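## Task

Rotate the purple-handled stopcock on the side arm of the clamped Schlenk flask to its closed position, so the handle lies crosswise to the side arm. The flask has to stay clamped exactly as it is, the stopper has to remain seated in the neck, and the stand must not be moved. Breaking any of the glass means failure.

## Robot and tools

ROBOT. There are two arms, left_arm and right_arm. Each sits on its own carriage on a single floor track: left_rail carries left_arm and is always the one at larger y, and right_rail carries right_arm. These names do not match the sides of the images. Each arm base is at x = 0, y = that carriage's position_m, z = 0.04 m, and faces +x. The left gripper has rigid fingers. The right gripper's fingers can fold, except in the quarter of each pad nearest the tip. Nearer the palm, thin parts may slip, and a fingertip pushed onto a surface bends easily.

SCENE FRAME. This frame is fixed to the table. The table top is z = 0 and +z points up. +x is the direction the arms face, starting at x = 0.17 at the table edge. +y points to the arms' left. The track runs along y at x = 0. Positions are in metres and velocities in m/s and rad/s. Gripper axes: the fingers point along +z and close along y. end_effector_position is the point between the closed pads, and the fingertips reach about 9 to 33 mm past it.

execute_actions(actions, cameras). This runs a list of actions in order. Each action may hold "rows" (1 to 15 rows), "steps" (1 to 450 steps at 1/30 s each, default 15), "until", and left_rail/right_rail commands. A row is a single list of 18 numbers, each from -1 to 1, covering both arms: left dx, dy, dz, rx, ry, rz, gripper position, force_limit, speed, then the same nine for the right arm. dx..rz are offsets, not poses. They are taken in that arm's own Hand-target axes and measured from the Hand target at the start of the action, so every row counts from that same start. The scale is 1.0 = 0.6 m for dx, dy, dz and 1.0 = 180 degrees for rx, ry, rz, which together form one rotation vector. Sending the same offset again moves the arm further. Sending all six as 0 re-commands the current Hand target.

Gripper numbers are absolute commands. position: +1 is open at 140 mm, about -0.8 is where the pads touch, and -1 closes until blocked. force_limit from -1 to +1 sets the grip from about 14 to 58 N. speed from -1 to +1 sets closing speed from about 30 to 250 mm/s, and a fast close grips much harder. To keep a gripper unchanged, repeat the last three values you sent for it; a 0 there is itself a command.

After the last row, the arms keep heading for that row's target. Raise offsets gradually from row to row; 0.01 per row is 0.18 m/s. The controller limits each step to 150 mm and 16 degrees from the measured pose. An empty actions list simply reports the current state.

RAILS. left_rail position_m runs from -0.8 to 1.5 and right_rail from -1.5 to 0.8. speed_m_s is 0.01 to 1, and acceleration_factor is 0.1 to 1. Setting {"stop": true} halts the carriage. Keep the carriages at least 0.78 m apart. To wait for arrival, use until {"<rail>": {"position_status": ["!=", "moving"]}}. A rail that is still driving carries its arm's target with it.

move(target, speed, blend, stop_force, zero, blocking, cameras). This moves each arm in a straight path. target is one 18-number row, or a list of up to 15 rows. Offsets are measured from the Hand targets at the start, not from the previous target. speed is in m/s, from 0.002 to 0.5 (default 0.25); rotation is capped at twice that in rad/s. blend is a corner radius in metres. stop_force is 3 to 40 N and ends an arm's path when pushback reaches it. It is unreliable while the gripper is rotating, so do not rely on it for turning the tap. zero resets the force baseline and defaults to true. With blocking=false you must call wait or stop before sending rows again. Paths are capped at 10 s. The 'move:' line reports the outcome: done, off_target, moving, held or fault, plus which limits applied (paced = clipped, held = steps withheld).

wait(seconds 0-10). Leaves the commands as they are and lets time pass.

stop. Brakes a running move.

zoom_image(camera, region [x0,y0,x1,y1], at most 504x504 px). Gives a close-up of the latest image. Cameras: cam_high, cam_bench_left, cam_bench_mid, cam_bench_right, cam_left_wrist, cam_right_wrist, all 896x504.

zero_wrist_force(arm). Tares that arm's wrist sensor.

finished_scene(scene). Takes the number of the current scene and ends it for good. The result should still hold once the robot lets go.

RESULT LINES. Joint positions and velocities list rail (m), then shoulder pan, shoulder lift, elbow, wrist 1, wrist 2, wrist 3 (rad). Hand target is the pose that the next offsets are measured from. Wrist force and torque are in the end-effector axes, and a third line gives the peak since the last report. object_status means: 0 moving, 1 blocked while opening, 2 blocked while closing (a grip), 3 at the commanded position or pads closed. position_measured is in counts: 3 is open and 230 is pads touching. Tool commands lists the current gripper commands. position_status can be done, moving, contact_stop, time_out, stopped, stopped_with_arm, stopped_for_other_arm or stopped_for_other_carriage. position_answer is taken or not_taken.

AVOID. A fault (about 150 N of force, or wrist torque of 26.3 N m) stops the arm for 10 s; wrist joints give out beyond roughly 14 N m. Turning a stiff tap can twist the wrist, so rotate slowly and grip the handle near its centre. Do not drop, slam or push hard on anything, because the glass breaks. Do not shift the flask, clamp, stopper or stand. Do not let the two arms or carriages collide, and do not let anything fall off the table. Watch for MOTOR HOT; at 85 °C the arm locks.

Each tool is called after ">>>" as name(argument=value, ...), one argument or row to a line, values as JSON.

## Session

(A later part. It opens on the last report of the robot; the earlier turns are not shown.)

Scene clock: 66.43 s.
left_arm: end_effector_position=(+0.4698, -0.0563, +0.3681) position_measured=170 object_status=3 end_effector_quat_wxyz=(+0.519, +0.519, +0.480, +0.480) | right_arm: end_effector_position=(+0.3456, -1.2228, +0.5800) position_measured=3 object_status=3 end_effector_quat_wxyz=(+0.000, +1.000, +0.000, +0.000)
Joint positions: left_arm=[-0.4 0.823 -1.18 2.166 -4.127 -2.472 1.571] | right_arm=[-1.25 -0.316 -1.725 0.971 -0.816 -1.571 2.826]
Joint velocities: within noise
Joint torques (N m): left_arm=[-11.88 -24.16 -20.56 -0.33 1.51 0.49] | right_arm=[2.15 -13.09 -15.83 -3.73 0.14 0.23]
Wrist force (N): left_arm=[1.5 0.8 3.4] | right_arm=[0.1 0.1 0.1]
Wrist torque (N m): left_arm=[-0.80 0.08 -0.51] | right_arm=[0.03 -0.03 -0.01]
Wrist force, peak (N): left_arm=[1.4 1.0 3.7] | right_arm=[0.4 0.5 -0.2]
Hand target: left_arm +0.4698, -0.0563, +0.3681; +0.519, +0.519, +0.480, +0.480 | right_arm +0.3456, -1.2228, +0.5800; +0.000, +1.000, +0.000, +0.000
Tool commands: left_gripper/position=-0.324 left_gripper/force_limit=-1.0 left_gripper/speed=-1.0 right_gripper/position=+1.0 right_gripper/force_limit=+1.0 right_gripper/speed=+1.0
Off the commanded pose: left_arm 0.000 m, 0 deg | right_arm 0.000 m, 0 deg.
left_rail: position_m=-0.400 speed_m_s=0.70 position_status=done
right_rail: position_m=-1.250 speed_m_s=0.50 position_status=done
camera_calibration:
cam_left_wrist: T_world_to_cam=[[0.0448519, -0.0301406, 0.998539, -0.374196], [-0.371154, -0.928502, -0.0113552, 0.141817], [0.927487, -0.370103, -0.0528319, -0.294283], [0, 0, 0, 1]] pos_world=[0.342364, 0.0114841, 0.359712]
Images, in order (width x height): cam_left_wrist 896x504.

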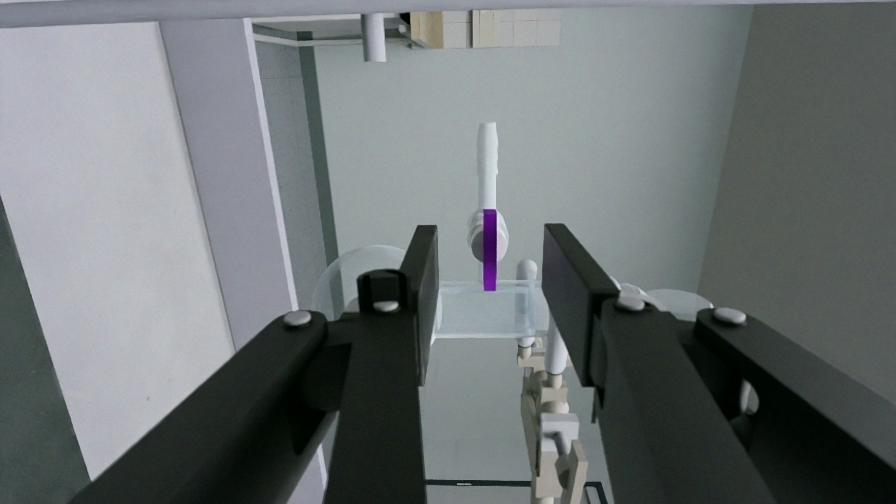

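>>> move(
  target=[0, 0, 0.0208, 0, 0, 0, -0.324, -1.0, -1.0, 0, 0, 0, 0, 0, 0, 1.0, 1.0, 1.0],
  speed=0.04,
  stop_force=8,
  cameras=["cam_left_wrist"],
)

>>> zoom_image(
  camera="cam_left_wrist",
  region=[390, 150, 600, 340],
)

Scene clock: 74.23 s.
left_arm: end_effector_position=(+0.4823, -0.0573, +0.3681) position_measured=170 object_status=3 end_effector_quat_wxyz=(+0.519, +0.519, +0.480, +0.480) | right_arm: end_effector_position=(+0.3456, -1.2228, +0.5800) position_measured=3 object_status=3 end_effector_quat_wxyz=(+0.000, +1.000, +0.000, +0.000)
Joint positions: left_arm=[-0.4 0.797 -1.173 2.154 -4.122 -2.447 1.571] | right_arm=[-1.25 -0.316 -1.725 0.971 -0.816 -1.571 2.826]
Joint velocities: within noise
Joint torques (N m): left_arm=[-12.3 -24 -25.01 0.02 1.57 0.4] | right_arm=[2.58 -13.29 -15.92 -3.66 0.13 0.34]
Wrist force (N): left_arm=[1.4 0.5 3.5] | right_arm=[0.2 0.0 0.0]
Wrist torque (N m): left_arm=[-0.87 0.10 -0.52] | right_arm=[0.01 -0.05 0.00]
Wrist force, peak (N): left_arm=[1.4 0.8 3.8] | right_arm=[0.3 0.6 -0.2]
Hand target: left_arm +0.4823, -0.0573, +0.3681; +0.519, +0.519, +0.480, +0.480 | right_arm +0.3456, -1.2228, +0.5800; +0.000, +1.000, +0.000, +0.000
Off the commanded pose: left_arm 0.000 m, 0 deg | right_arm 0.000 m, 0 deg.
left_rail: position_m=-0.400 speed_m_s=0.70 position_status=done
right_rail: position_m=-1.250 speed_m_s=0.50 position_status=done
move: done
camera_calibration:
cam_left_wrist: T_world_to_cam=[[0.0448522, -0.03014, 0.998539, -0.374784], [-0.371152, -0.928503, -0.0113547, 0.145539], [0.927488, -0.3701, -0.0528319, -0.30618], [0, 0, 0, 1]] pos_world=[0.354806, 0.0105197, 0.359713]
Images, in order (width x height): cam_left_wrist 896x504.

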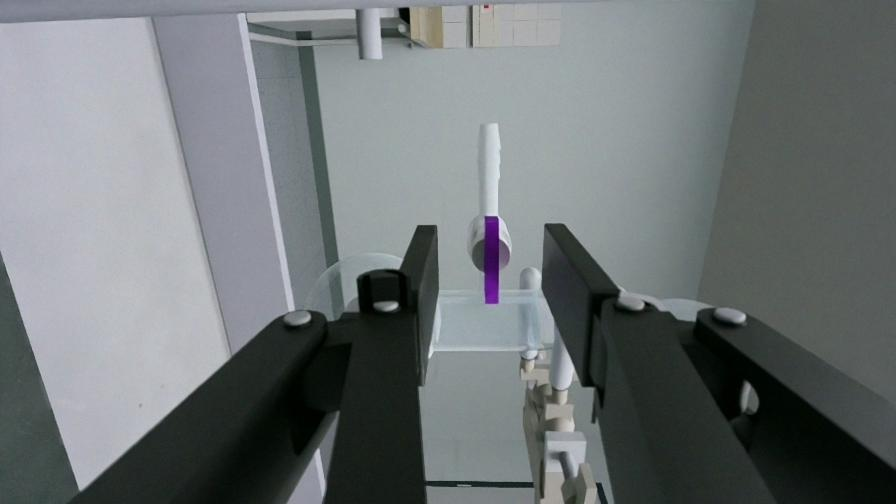

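Scaled by 2.400.

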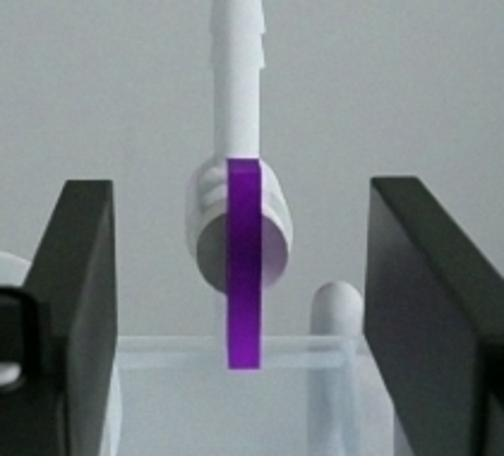

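>>> zero_wrist_force(
  arm="left_arm",
)

>>> execute_actions(
  actions=[
    {"rows": [[0, 0, 0, 0, 0, 0, -1.0, -1.0, -1.0, 0, 0, 0, 0, 0, 0, 1.0, 1.0, 1.0]], "steps": 75},
  ],
  cameras=["cam_left_wrist"],
)

>>> zoom_image(
  camera="cam_left_wrist",
  region=[390, 150, 600, 340],
)

Wrist force sensor zeroed.

Scene clock: 78.17 s.
left_arm: end_effector_position=(+0.4823, -0.0573, +0.3681) position_measured=223 object_status=2 end_effector_quat_wxyz=(+0.519, +0.519, +0.480, +0.480) | right_arm: end_effector_position=(+0.3456, -1.2228, +0.5800) position_measured=3 object_status=3 end_effector_quat_wxyz=(+0.000, +1.000, +0.000, +0.000)
Joint positions: left_arm=[-0.4 0.797 -1.173 2.154 -4.122 -2.447 1.571] | right_arm=[-1.25 -0.316 -1.725 0.971 -0.816 -1.571 2.826]
Joint velocities: within noise
Joint torques (N m): left_arm=[-12.35 -24.65 -17.29 -0.42 -1.68 0.5] | right_arm=[1.64 -13.53 -16.61 -3.55 0.27 0.42]
Wrist force (N, zeroed by zero_wrist_force on left_arm): left_arm=[0.3 3.2 -0.3] | right_arm=[0.1 0.0 -0.3]
Wrist torque (N m, zeroed by zero_wrist_force on left_arm): left_arm=[-0.07 0.02 -0.10] | right_arm=[0.01 -0.03 -0.01]
Wrist force, peak (N, zeroed by zero_wrist_force on left_arm): left_arm=[0.3 3.4 -0.2] | right_arm=[0.3 0.5 -0.4]
Hand target: left_arm +0.4823, -0.0573, +0.3681; +0.519, +0.519, +0.480, +0.480 | right_arm +0.3456, -1.2228, +0.5800; +0.000, +1.000, +0.000, +0.000
Off the commanded pose: left_arm 0.000 m, 0 deg | right_arm 0.000 m, 0 deg.
left_rail: position_m=-0.400 speed_m_s=0.70 position_status=done
right_rail: position_m=-1.250 speed_m_s=0.50 position_status=done
camera_calibration:
cam_left_wrist: T_world_to_cam=[[0.0448521, -0.0301412, 0.998539, -0.374784], [-0.371151, -0.928503, -0.0113559, 0.145539], [0.927488, -0.3701, -0.0528323, -0.30618], [0, 0, 0, 1]] pos_world=[0.354806, 0.0105196, 0.359713]
Images, in order (width x height): cam_left_wrist 896x504.

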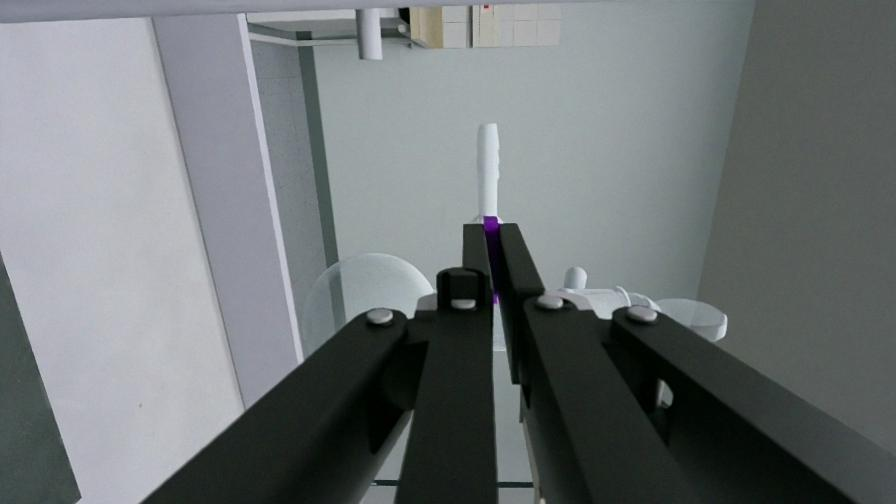

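Scaled by 2.400.

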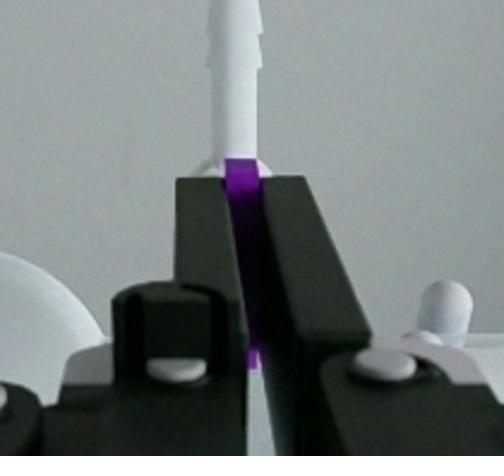

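>>> move(
  target=[0, 0.0005, 0, 0, 0, 0, -1.0, -1.0, -1.0, 0, 0, 0, 0, 0, 0, 1.0, 1.0, 1.0],
  speed=0.02,
  cameras=[],
)

Scene clock: 79.53 s.
left_arm: end_effector_position=(+0.4823, -0.0573, +0.3684) position_measured=223 object_status=2 end_effector_quat_wxyz=(+0.519, +0.519, +0.480, +0.480) | right_arm: end_effector_position=(+0.3456, -1.2228, +0.5800) position_measured=3 object_status=3 end_effector_quat_wxyz=(+0.000, +1.000, +0.000, +0.000)
Joint positions: left_arm=[-0.4 0.797 -1.174 2.153 -4.121 -2.447 1.571] | right_arm=[-1.25 -0.316 -1.725 0.971 -0.816 -1.571 2.826]
Joint velocities: within noise
Joint torques (N m): left_arm=[-11.72 -38.54 -25.78 0.3 -1.62 0.35] | right_arm=[2.6 -13.91 -16.13 -3.67 0.2 0.33]
Wrist force (N, zeroed by zero_wrist_force on left_arm): left_arm=[0.4 1.5 -0.4] | right_arm=[0.1 0.5 -0.1]
Wrist torque (N m, zeroed by zero_wrist_force on left_arm): left_arm=[0.01 -0.05 -0.04] | right_arm=[0.11 -0.03 0.00]
Wrist force, peak (N, zeroed by zero_wrist_force on left_arm): left_arm=[0.4 3.3 -0.2] | right_arm=[0.3 0.6 0.1]
Hand target: left_arm +0.4823, -0.0573, +0.3684; +0.519, +0.519, +0.480, +0.480 | right_arm +0.3456, -1.2228, +0.5800; +0.000, +1.000, +0.000, +0.000
Off the commanded pose: left_arm 0.000 m, 0 deg | right_arm 0.000 m, 0 deg.
left_rail: position_m=-0.400 speed_m_s=0.70 position_status=done
right_rail: position_m=-1.250 speed_m_s=0.50 position_status=done
move: done
No camera images: "cameras" was empty.

>>> move(
  target=[0, 0.0004, 0, 0, 0, 0.0222, -1.0, -1.0, -1.0, 0, 0, 0, 0, 0, 0, 1.0, 1.0, 1.0],
  speed=0.05,
  cameras=["cam_left_wrist"],
)

>>> zoom_image(
  camera="cam_left_wrist",
  region=[390, 150, 600, 340],
)

Scene clock: 81.27 s.
left_arm: end_effector_position=(+0.4823, -0.0572, +0.3687) position_measured=223 object_status=2 end_effector_quat_wxyz=(+0.502, +0.536, +0.462, +0.498) | right_arm: end_effector_position=(+0.3456, -1.2228, +0.5800) position_measured=3 object_status=3 end_effector_quat_wxyz=(+0.000, +1.000, +0.000, +0.000)
Joint positions: left_arm=[-0.4 0.797 -1.174 2.153 -4.121 -2.447 1.64] | right_arm=[-1.25 -0.316 -1.725 0.971 -0.816 -1.571 2.826]
Joint velocities: within noise
Joint torques (N m): left_arm=[-11.31 -39.48 -22.64 0.09 -1.47 2.27] | right_arm=[3.2 -13.1 -15.69 -3.64 0.21 0.49]
Wrist force (N, zeroed by zero_wrist_force on left_arm): left_arm=[1.1 0.4 -0.2] | right_arm=[0.0 0.1 -0.2]
Wrist torque (N m, zeroed by zero_wrist_force on left_arm): left_arm=[-0.05 0.00 -0.10] | right_arm=[0.03 0.00 -0.01]
Wrist force, peak (N, zeroed by zero_wrist_force on left_arm): left_arm=[0.8 1.9 -0.2] | right_arm=[0.4 0.3 -0.7]
Hand target: left_arm +0.4823, -0.0573, +0.3687; +0.502, +0.536, +0.462, +0.498 | right_arm +0.3456, -1.2228, +0.5800; +0.000, +1.000, +0.000, +0.000
Off the commanded pose: left_arm 0.000 m, 0 deg | right_arm 0.000 m, 0 deg.
left_rail: position_m=-0.400 speed_m_s=0.70 position_status=done
right_rail: position_m=-1.250 speed_m_s=0.50 position_status=done
move: done
camera_calibration:
cam_left_wrist: T_world_to_cam=[[0.0393911, -0.0992399, 0.994284, -0.375083], [-0.370909, -0.925415, -0.0776716, 0.170059], [0.927833, -0.36573, -0.0732621, -0.298537], [0, 0, 0, 1]] pos_world=[0.354844, 0.0109677, 0.364276]
Images, in order (width x height): cam_left_wrist 896x504.

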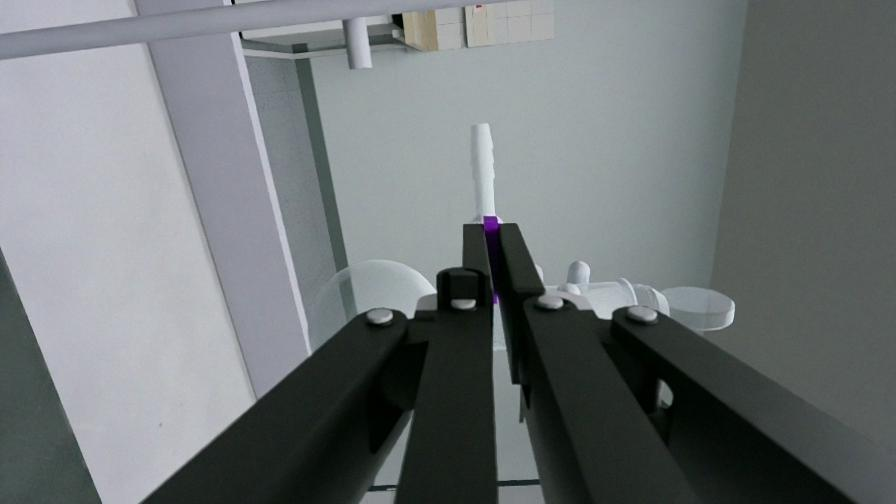

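Scaled by 2.400.

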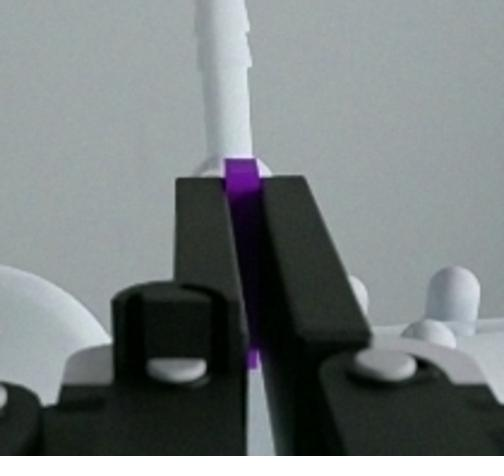

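>>> move(
  target=[0, 0, 0, 0, 0, 0.0889, -1.0, -1.0, -1.0, 0, 0, 0, 0, 0, 0, 1.0, 1.0, 1.0],
  speed=0.12,
  cameras=["cam_left_wrist"],
)

Scene clock: 83.53 s.
left_arm: end_effector_position=(+0.4823, -0.0572, +0.3687) position_measured=223 object_status=2 end_effector_quat_wxyz=(+0.428, +0.595, +0.383, +0.563) | right_arm: end_effector_position=(+0.3456, -1.2228, +0.5800) position_measured=3 object_status=3 end_effector_quat_wxyz=(+0.000, +1.000, +0.000, +0.000)
Joint positions: left_arm=[-0.4 0.797 -1.174 2.153 -4.121 -2.447 1.92] | right_arm=[-1.25 -0.316 -1.725 0.971 -0.816 -1.571 2.826]
Joint velocities: within noise
Joint torques (N m): left_arm=[-8.33 -39.65 -4.85 0.27 -1.16 2.7] | right_arm=[3.21 -13.16 -16.5 -3.56 0.23 0.51]
Wrist force (N, zeroed by zero_wrist_force on left_arm): left_arm=[2.0 0.1 0.1] | right_arm=[0.1 0.1 -0.1]
Wrist torque (N m, zeroed by zero_wrist_force on left_arm): left_arm=[-0.09 -0.10 0.04] | right_arm=[0.04 -0.01 0.00]
Wrist force, peak (N, zeroed by zero_wrist_force on left_arm): left_arm=[2.1 0.3 0.1] | right_arm=[0.5 0.3 0.3]
Hand target: left_arm +0.4823, -0.0573, +0.3687; +0.428, +0.595, +0.383, +0.563 | right_arm +0.3456, -1.2228, +0.5800; +0.000, +1.000, +0.000, +0.000
Off the commanded pose: left_arm 0.000 m, 0 deg | right_arm 0.000 m, 0 deg.
left_rail: position_m=-0.400 speed_m_s=0.70 position_status=done
right_rail: position_m=-1.250 speed_m_s=0.50 position_status=done
move: done
camera_calibration:
cam_left_wrist: T_world_to_cam=[[0.0181319, -0.368806, 0.92933, -0.356332], [-0.366329, -0.867298, -0.337041, 0.266829], [0.930309, -0.33433, -0.15083, -0.269343], [0, 0, 0, 1]] pos_world=[0.35478, 0.00995402, 0.380457]
Images, in order (width x height): cam_left_wrist 896x504.

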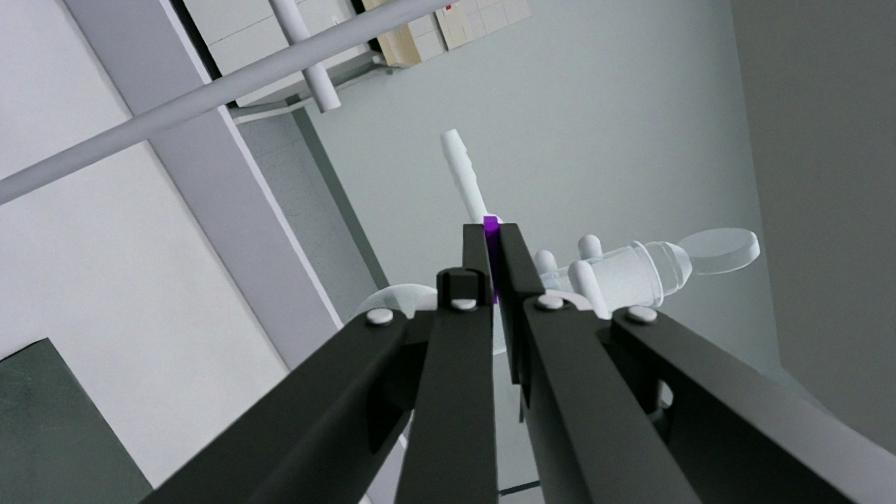

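>>> move(
  target=[0, 0, 0, 0, 0, 0.2778, -1.0, -1.0, -1.0, 0, 0, 0, 0, 0, 0, 1.0, 1.0, 1.0],
  speed=0.2,
  cameras=["cam_left_wrist"],
)

Scene clock: 86.90 s.
left_arm: end_effector_position=(+0.4822, -0.0573, +0.3687) position_measured=223 object_status=2 end_effector_quat_wxyz=(+0.150, +0.701, +0.095, +0.691) | right_arm: end_effector_position=(+0.3456, -1.2228, +0.5800) position_measured=3 object_status=3 end_effector_quat_wxyz=(+0.000, +1.000, +0.000, +0.000)
Joint positions: left_arm=[-0.4 0.798 -1.174 2.153 -4.121 -2.447 2.792] | right_arm=[-1.25 -0.316 -1.725 0.971 -0.816 -1.571 2.826]
Joint velocities: within noise
Joint torques (N m): left_arm=[4.2 -38.52 -3.65 0.59 1.68 2.29] | right_arm=[3.61 -13.72 -16.48 -3.55 0.14 0.43]
Wrist force (N, zeroed by zero_wrist_force on left_arm): left_arm=[4.5 -0.9 1.2] | right_arm=[0.1 0.5 0.0]
Wrist torque (N m, zeroed by zero_wrist_force on left_arm): left_arm=[-0.06 -0.10 0.64] | right_arm=[0.10 -0.03 0.00]
Wrist force, peak (N, zeroed by zero_wrist_force on left_arm): left_arm=[4.8 -0.9 1.1] | right_arm=[0.0 0.6 -0.5]
Hand target: left_arm +0.4823, -0.0573, +0.3687; +0.150, +0.701, +0.095, +0.691 | right_arm +0.3456, -1.2228, +0.5800; +0.000, +1.000, +0.000, +0.000
Off the commanded pose: left_arm 0.000 m, 0 deg | right_arm 0.000 m, 0 deg.
left_rail: position_m=-0.400 speed_m_s=0.70 position_status=done
right_rail: position_m=-1.250 speed_m_s=0.50 position_status=done
move: done
camera_calibration:
cam_left_wrist: T_world_to_cam=[[-0.0273678, -0.948115, 0.316747, -0.141678], [-0.321043, -0.291743, -0.901009, 0.485833], [0.946669, -0.126348, -0.296401, -0.211637], [0, 0, 0, 1]] pos_world=[0.352446, -0.0193287, 0.419887]
Images, in order (width x height): cam_left_wrist 896x504.

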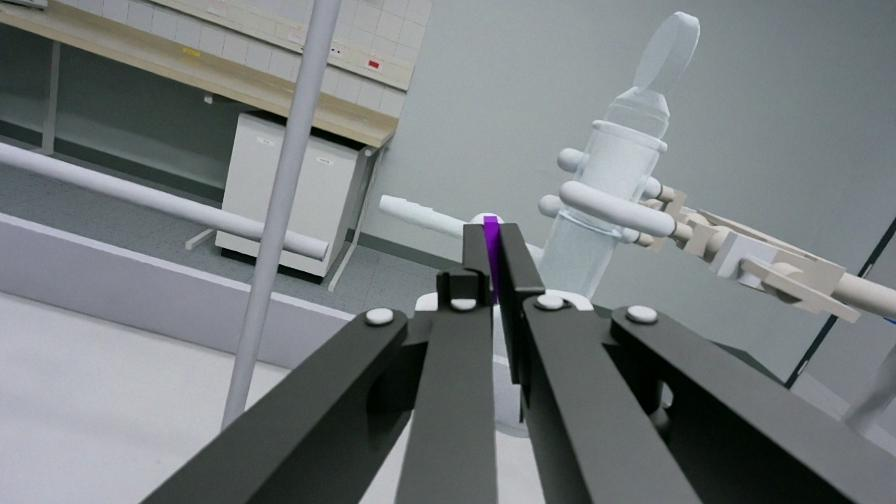

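>>> move(
  target=[0, 0, 0, 0, 0, 0.1111, -1.0, -1.0, -1.0, 0, 0, 0, 0, 0, 0, 1.0, 1.0, 1.0],
  speed=0.15,
  cameras=["cam_left_wrist"],
)

>>> zoom_image(
  camera="cam_left_wrist",
  region=[340, 150, 640, 340],
)

Scene clock: 89.77 s.
left_arm: end_effector_position=(+0.4823, -0.0573, +0.3687) position_measured=223 object_status=2 end_effector_quat_wxyz=(+0.028, +0.707, -0.028, +0.707) | right_arm: end_effector_position=(+0.3456, -1.2228, +0.5800) position_measured=3 object_status=3 end_effector_quat_wxyz=(+0.000, +1.000, +0.000, +0.000)
Joint positions: left_arm=[-0.4 0.797 -1.174 2.153 -4.121 -2.447 3.141] | right_arm=[-1.25 -0.316 -1.725 0.971 -0.816 -1.571 2.826]
Joint velocities: within noise
Joint torques (N m): left_arm=[-11.57 -37.48 -4.06 0.81 -0.43 1.84] | right_arm=[4 -14.16 -16.95 -3.65 0.14 0.44]
Wrist force (N, zeroed by zero_wrist_force on left_arm): left_arm=[4.4 -1.2 2.0] | right_arm=[-0.1 0.5 -0.2]
Wrist torque (N m, zeroed by zero_wrist_force on left_arm): left_arm=[-0.07 0.01 0.84] | right_arm=[0.11 0.02 0.00]
Wrist force, peak (N, zeroed by zero_wrist_force on left_arm): left_arm=[4.9 -1.0 1.3] | right_arm=[0.4 0.6 -0.2]
Hand target: left_arm +0.4823, -0.0573, +0.3687; +0.028, +0.707, -0.028, +0.707 | right_arm +0.3456, -1.2228, +0.5800; +0.000, +1.000, +0.000, +0.000
Off the commanded pose: left_arm 0.000 m, 0 deg | right_arm 0.000 m, 0 deg.
left_rail: position_m=-0.400 speed_m_s=0.70 position_status=done
right_rail: position_m=-1.250 speed_m_s=0.50 position_status=done
move: done
camera_calibration:
cam_left_wrist: T_world_to_cam=[[-0.0313739, -0.999161, -0.0263272, -0.0161819], [-0.295372, 0.0344321, -0.954762, 0.511958], [0.954867, -0.0221783, -0.296205, -0.209711], [0, 0, 0, 1]] pos_world=[0.350957, -0.0384472, 0.426254]
Images, in order (width x height): cam_left_wrist 896x504.

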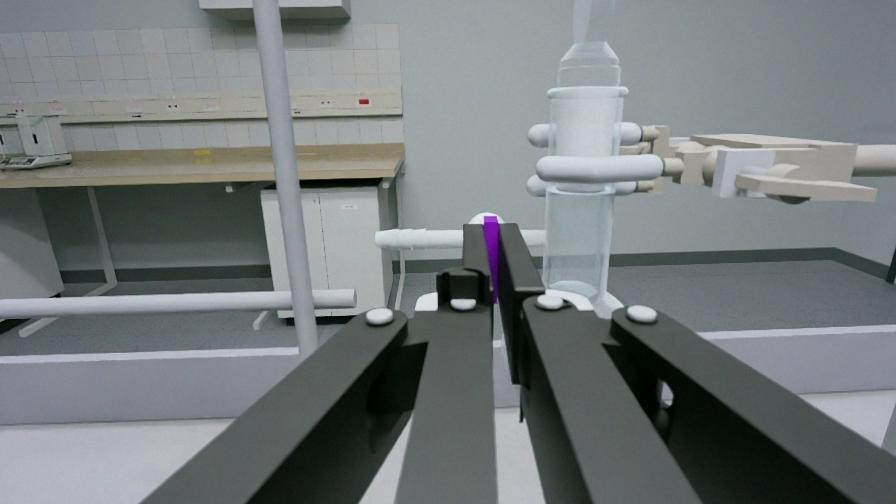

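Scaled by 1.680.

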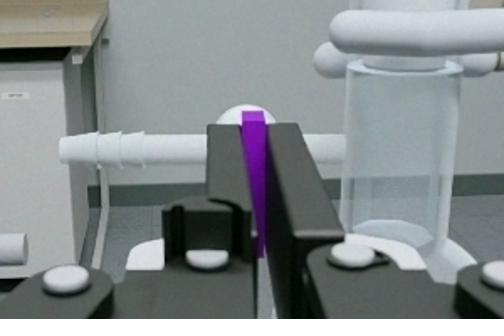

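>>> execute_actions(
  actions=[
    {"rows": [[0, 0, 0, 0, 0, 0, -0.6, -1.0, -1.0, 0, 0, 0, 0, 0, 0, 1.0, 1.0, 1.0]], "steps": 30},
  ],
  cameras=["cam_left_wrist"],
)

>>> zoom_image(
  camera="cam_left_wrist",
  region=[390, 150, 600, 340],
)

Scene clock: 92.37 s.
left_arm: end_effector_position=(+0.4823, -0.0572, +0.3687) position_measured=205 object_status=3 end_effector_quat_wxyz=(+0.028, +0.707, -0.028, +0.707) | right_arm: end_effector_position=(+0.3456, -1.2228, +0.5800) position_measured=3 object_status=3 end_effector_quat_wxyz=(+0.000, +1.000, +0.000, +0.000)
Joint positions: left_arm=[-0.4 0.797 -1.174 2.153 -4.121 -2.447 3.142] | right_arm=[-1.25 -0.316 -1.725 0.971 -0.816 -1.571 2.826]
Joint velocities: within noise
Joint torques (N m): left_arm=[-10.64 -39.32 -7.9 -1.44 0.01 1.68] | right_arm=[3.31 -14.26 -16.15 -3.6 0.2 0.55]
Wrist force (N, zeroed by zero_wrist_force on left_arm): left_arm=[2.3 -2.6 1.6] | right_arm=[0.3 0.3 -0.1]
Wrist torque (N m, zeroed by zero_wrist_force on left_arm): left_arm=[-0.02 -0.05 0.97] | right_arm=[0.06 -0.05 0.00]
Wrist force, peak (N, zeroed by zero_wrist_force on left_arm): left_arm=[4.8 -1.4 1.9] | right_arm=[0.6 0.3 0.1]
Hand target: left_arm +0.4823, -0.0573, +0.3687; +0.028, +0.707, -0.028, +0.707 | right_arm +0.3456, -1.2228, +0.5800; +0.000, +1.000, +0.000, +0.000
Off the commanded pose: left_arm 0.000 m, 0 deg | right_arm 0.000 m, 0 deg.
left_rail: position_m=-0.400 speed_m_s=0.70 position_status=done
right_rail: position_m=-1.250 speed_m_s=0.50 position_status=done
camera_calibration:
cam_left_wrist: T_world_to_cam=[[-0.0313354, -0.999157, -0.0265179, -0.0161262], [-0.295415, 0.0346039, -0.954742, 0.511969], [0.954855, -0.0220835, -0.29625, -0.209682], [0, 0, 0, 1]] pos_world=[0.350954, -0.0384592, 0.426252]
Images, in order (width x height): cam_left_wrist 896x504.

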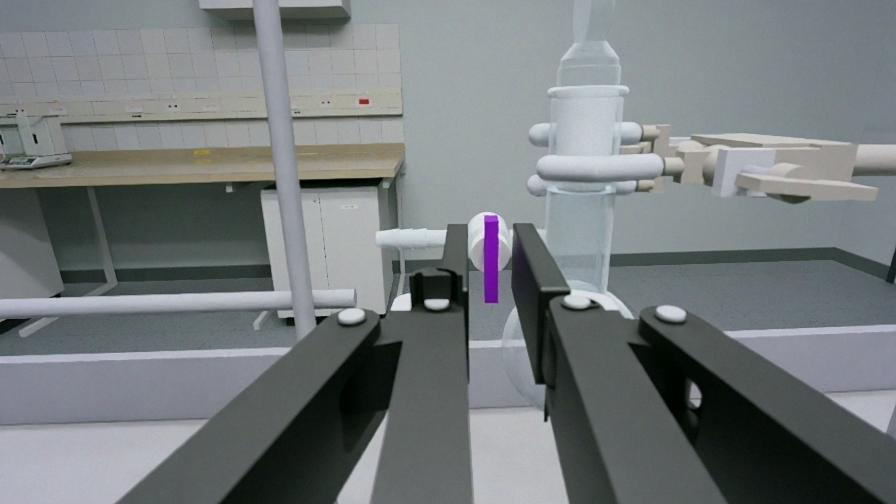

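Scaled by 2.400.

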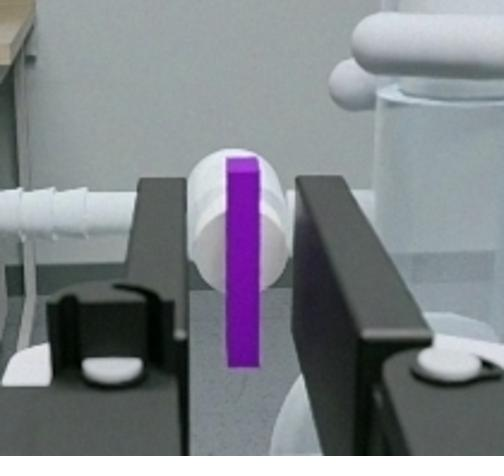

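>>> move(
  target=[0, 0, -0.1667, 0, 0, 0, -0.6, -1.0, -1.0, 0, 0, 0, 0, 0, 0, 1.0, 1.0, 1.0],
  speed=0.12,
  cameras=["cam_left_wrist", "cam_bench_mid"],
)

>>> zoom_image(
  camera="cam_left_wrist",
  region=[390, 130, 690, 330],
)

>>> zoom_image(
  camera="cam_bench_mid",
  region=[330, 180, 560, 360],
)

Scene clock: 94.37 s.
left_arm: end_effector_position=(+0.3826, -0.0494, +0.3687) position_measured=205 object_status=3 end_effector_quat_wxyz=(+0.028, +0.707, -0.028, +0.707) | right_arm: end_effector_position=(+0.3456, -1.2228, +0.5800) position_measured=3 object_status=3 end_effector_quat_wxyz=(+0.000, +1.000, +0.000, +0.000)
Joint positions: left_arm=[-0.4 1.023 -1.214 2.222 -4.15 -2.673 3.142] | right_arm=[-1.25 -0.316 -1.725 0.971 -0.816 -1.571 2.826]
Joint velocities: within noise
Joint torques (N m): left_arm=[10.91 -36.73 -3.13 -3.11 -1.79 -0.01] | right_arm=[3.7 -13.85 -17.25 -3.54 0.29 0.55]
Wrist force (N, zeroed by zero_wrist_force on left_arm): left_arm=[2.7 -2.5 2.0] | right_arm=[0.1 0.1 0.0]
Wrist torque (N m, zeroed by zero_wrist_force on left_arm): left_arm=[0.01 -0.13 0.98] | right_arm=[0.03 -0.01 0.00]
Wrist force, peak (N, zeroed by zero_wrist_force on left_arm): left_arm=[2.7 -2.5 2.6] | right_arm=[0.0 0.7 -0.5]
Hand target: left_arm +0.3825, -0.0494, +0.3687; +0.028, +0.707, -0.028, +0.707 | right_arm +0.3456, -1.2228, +0.5800; +0.000, +1.000, +0.000, +0.000
Off the commanded pose: left_arm 0.000 m, 0 deg | right_arm 0.000 m, 0 deg.
left_rail: position_m=-0.400 speed_m_s=0.70 position_status=done
right_rail: position_m=-1.250 speed_m_s=0.50 position_status=done
move: done
camera_calibration:
cam_left_wrist: T_world_to_cam=[[-0.0313428, -0.999155, -0.0265729, -0.0114064], [-0.2954, 0.0346583, -0.954745, 0.482263], [0.954859, -0.0220747, -0.296237, -0.114371], [0, 0, 0, 1]] pos_world=[0.251312, -0.0306359, 0.426254]
Images, in order (width x height): cam_bench_mid 896x504, cam_left_wrist 896x504.

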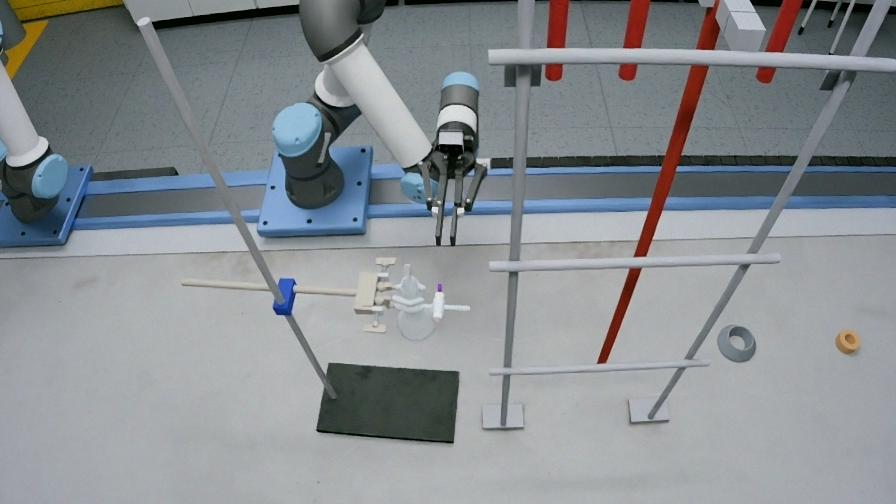

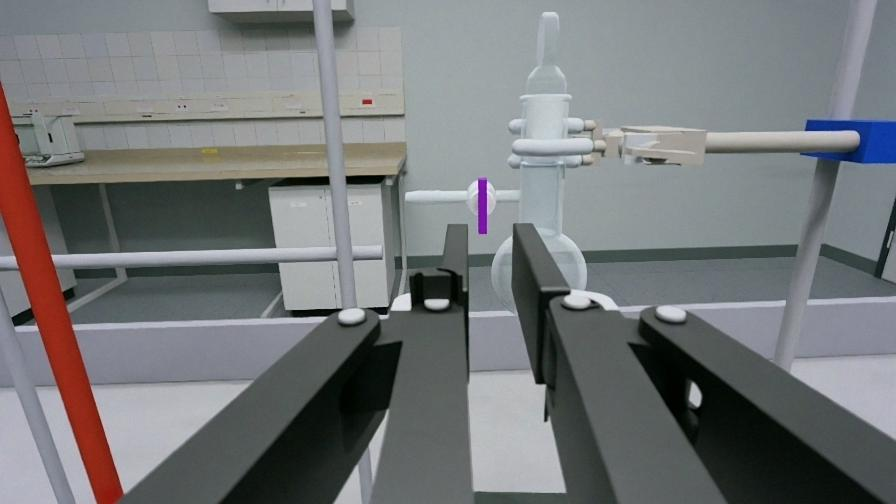

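Scaled by 1.680.

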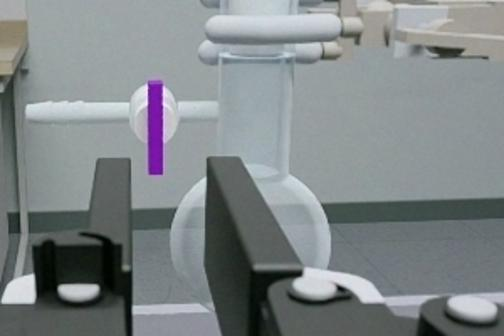

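Scaled by 2.191.

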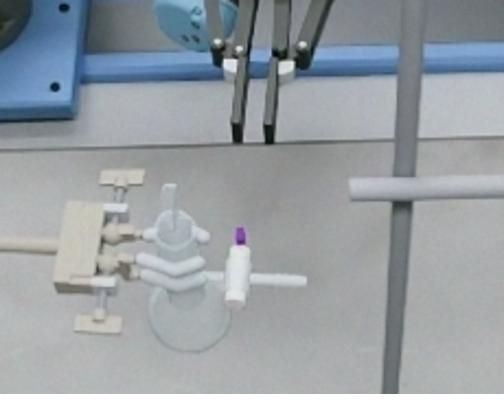

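>>> finished_scene(
  scene=1,
)

The scene is finished: the task was done.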